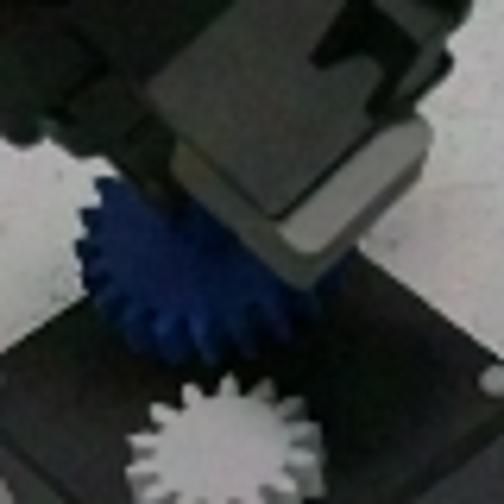

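>>> execute_actions(actions=[[[0,0,-0.003,0,0,0,-1,0,0,0,0,0,0,1]],[[0.008,0,0,0,0,0,-1,0,0,0,0,0,0,1]],[[0.0,0.008,0,0,0,0,-1,0,0,0,0,0,0,1]],[[-0.01,0,0,0,0,0,-1,0,0,0,0,0,0,1]],[[0,-0.012,0,0,0,0,-1,0,0,0,0,0,0,1]],[[0.008,0,0,0,0,0,-1,0,0,0,0,0,0,1]]])

Scene clock: 80.63 s.
left_arm: end_effector_position=(+0.2251, +0.0633, +0.1510) grip_measured=-0.632 end_effector_quat_wxyz=(+0.013, +0.921, +0.389, +0.015) | right_arm: end_effector_position=(+0.3774, -0.2479, +0.4300) grip_measured=+1.000 end_effector_quat_wxyz=(+0.707, +0.005, +0.707, -0.005)
Joint positions: left_arm=[-0.685 1.689 1.393 -1.238 -0.013 1.672 0.017] | right_arm=[0 1.047 1.047 0 0 0 0.094]
Joint torques (N m): left_arm=[0.32 -5.24 6.86 0.39 0.1 0.01] | right_arm=[0.02 -2.78 8.18 2.21 0.09 -0.02]
Heat: left arm: 44 °C; right arm: 51 °C.
Hand target: left_arm +0.2259, +0.0618, +0.1447; +0.005, +0.922, +0.388, +0.007 | right_arm +0.3753, -0.2478, +0.4413; +0.718, +0.005, +0.696, -0.005
Off the commanded pose: left_arm 0.006 m, 1 deg | right_arm 0.012 m, 2 deg.
Step readings (end_effector_position of left_arm | right_arm):
0: (+0.2258, +0.0638, +0.1506) | (+0.3774, -0.2479, +0.4300)
1: (+0.2258, +0.0638, +0.1506) | (+0.3774, -0.2479, +0.4300)
2: (+0.2258, +0.0638, +0.1506) | (+0.3774, -0.2479, +0.4300)
4: (+0.2257, +0.0638, +0.1507) | (+0.3774, -0.2479, +0.4300)
8: (+0.2257, +0.0639, +0.1506) | (+0.3774, -0.2479, +0.4300)
15: (+0.2257, +0.0639, +0.1506) | (+0.3774, -0.2479, +0.4300)
16: (+0.2257, +0.0639, +0.1506) | (+0.3774, -0.2479, +0.4300)
17: (+0.2257, +0.0639, +0.1506) | (+0.3774, -0.2479, +0.4300)
19: (+0.2257, +0.0639, +0.1506) | (+0.3774, -0.2479, +0.4300)
23: (+0.2257, +0.0639, +0.1506) | (+0.3774, -0.2479, +0.4300)
30: (+0.2257, +0.0639, +0.1506) | (+0.3774, -0.2479, +0.4300)
31: (+0.2257, +0.0639, +0.1506) | (+0.3774, -0.2479, +0.4300)
32: (+0.2262, +0.0644, +0.1506) | (+0.3774, -0.2479, +0.4300)
34: (+0.2268, +0.0652, +0.1506) | (+0.3774, -0.2479, +0.4300)
38: (+0.2270, +0.0655, +0.1506) | (+0.3774, -0.2479, +0.4300)
45: (+0.2270, +0.0656, +0.1506) | (+0.3774, -0.2479, +0.4300)
46: (+0.2270, +0.0656, +0.1506) | (+0.3774, -0.2479, +0.4300)
47: (+0.2269, +0.0657, +0.1506) | (+0.3774, -0.2479, +0.4300)
49: (+0.2267, +0.0658, +0.1507) | (+0.3774, -0.2479, +0.4300)
53: (+0.2266, +0.0659, +0.1507) | (+0.3774, -0.2479, +0.4300)
60: (+0.2266, +0.0659, +0.1508) | (+0.3774, -0.2479, +0.4300)
61: (+0.2266, +0.0658, +0.1508) | (+0.3774, -0.2479, +0.4300)
62: (+0.2258, +0.0648, +0.1508) | (+0.3774, -0.2479, +0.4300)
64: (+0.2249, +0.0636, +0.1508) | (+0.3774, -0.2479, +0.4300)
68: (+0.2248, +0.0635, +0.1508) | (+0.3774, -0.2479, +0.4300)
75: (+0.2248, +0.0635, +0.1508) | (+0.3774, -0.2479, +0.4300)
76: (+0.2248, +0.0635, +0.1508) | (+0.3774, -0.2479, +0.4300)
77: (+0.2250, +0.0634, +0.1510) | (+0.3774, -0.2479, +0.4300)
79: (+0.2250, +0.0634, +0.1509) | (+0.3774, -0.2479, +0.4300)
83: (+0.2251, +0.0633, +0.1509) | (+0.3774, -0.2479, +0.4300)
90: (+0.2251, +0.0633, +0.1510) | (+0.3774, -0.2479, +0.4300)

>>> move(target=[[0,0,0.035,0,0,0,-1,0,0,0,0,0,0,1],[-0.0095,0.001,0.035,0,0,0,-1,0,0,0,0,0,0,1],[-0.0095,0.001,0.02,0,0,0,-1,0,0,0,0,0,0,1]], speed=0.06, cameras=["all"])

>>> zoom_image(camera="cam_head_left", region=[400, 150, 480, 230])

>>> zoom_image(camera="cam_head_right", region=[390, 150, 470, 230])

Scene clock: 84.80 s.
left_arm: end_effector_position=(+0.2196, +0.0664, +0.1555) grip_measured=-0.632 end_effector_quat_wxyz=(-0.005, +0.921, +0.389, +0.005) | right_arm: end_effector_position=(+0.3774, -0.2479, +0.4300) grip_measured=+1.000 end_effector_quat_wxyz=(+0.707, +0.005, +0.707, -0.005)
Joint positions: left_arm=[-0.689 1.703 1.427 -1.3 -0.013 1.67 0.017] | right_arm=[0 1.047 1.047 0 0 0 0.094]
Joint torques (N m): left_arm=[-0.27 -8.27 5.86 0.46 0.09 -0.08] | right_arm=[0.03 -2.76 8.18 2.21 0.09 -0.02]
Heat: left arm: 44 °C; right arm: 51 °C.
Hand target: left_arm +0.2201, +0.0624, +0.1567; +0.005, +0.922, +0.388, +0.007 | right_arm +0.3753, -0.2478, +0.4413; +0.718, +0.005, +0.696, -0.005
Off the commanded pose: left_arm 0.004 m, 1 deg | right_arm 0.012 m, 2 deg.
move: done

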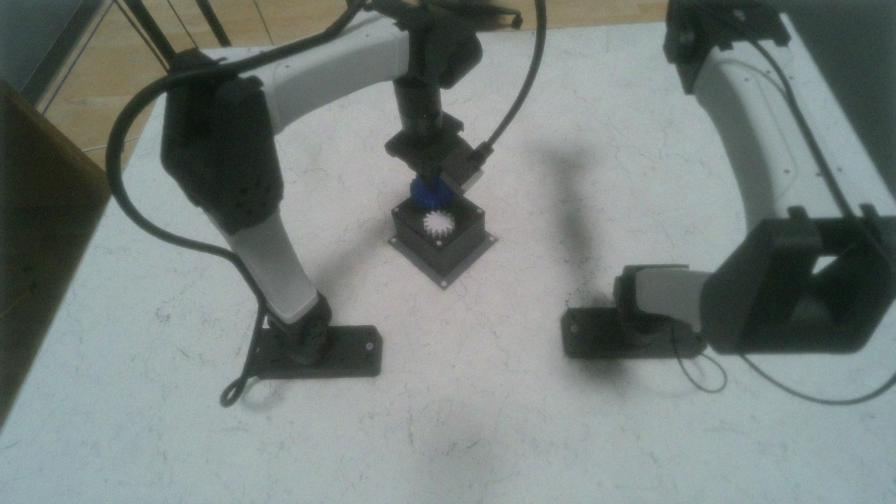

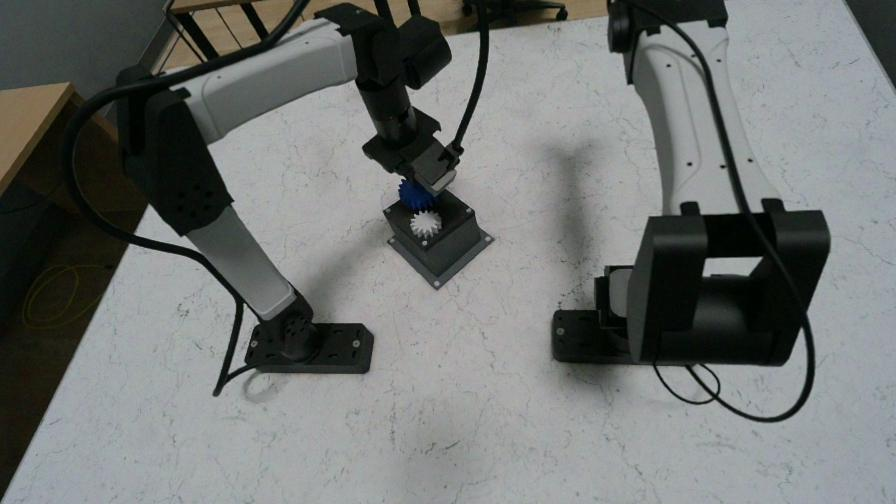

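Scaled by 6.300.

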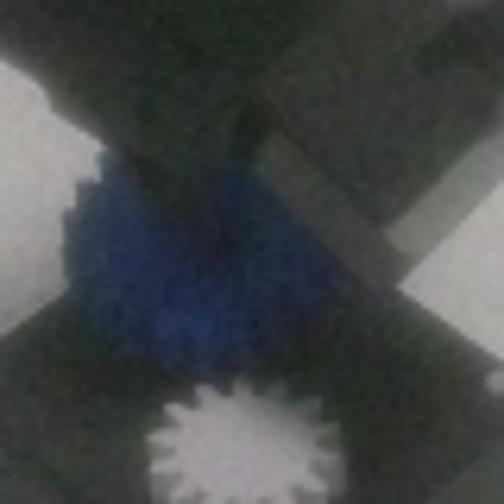

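Scaled by 6.300.

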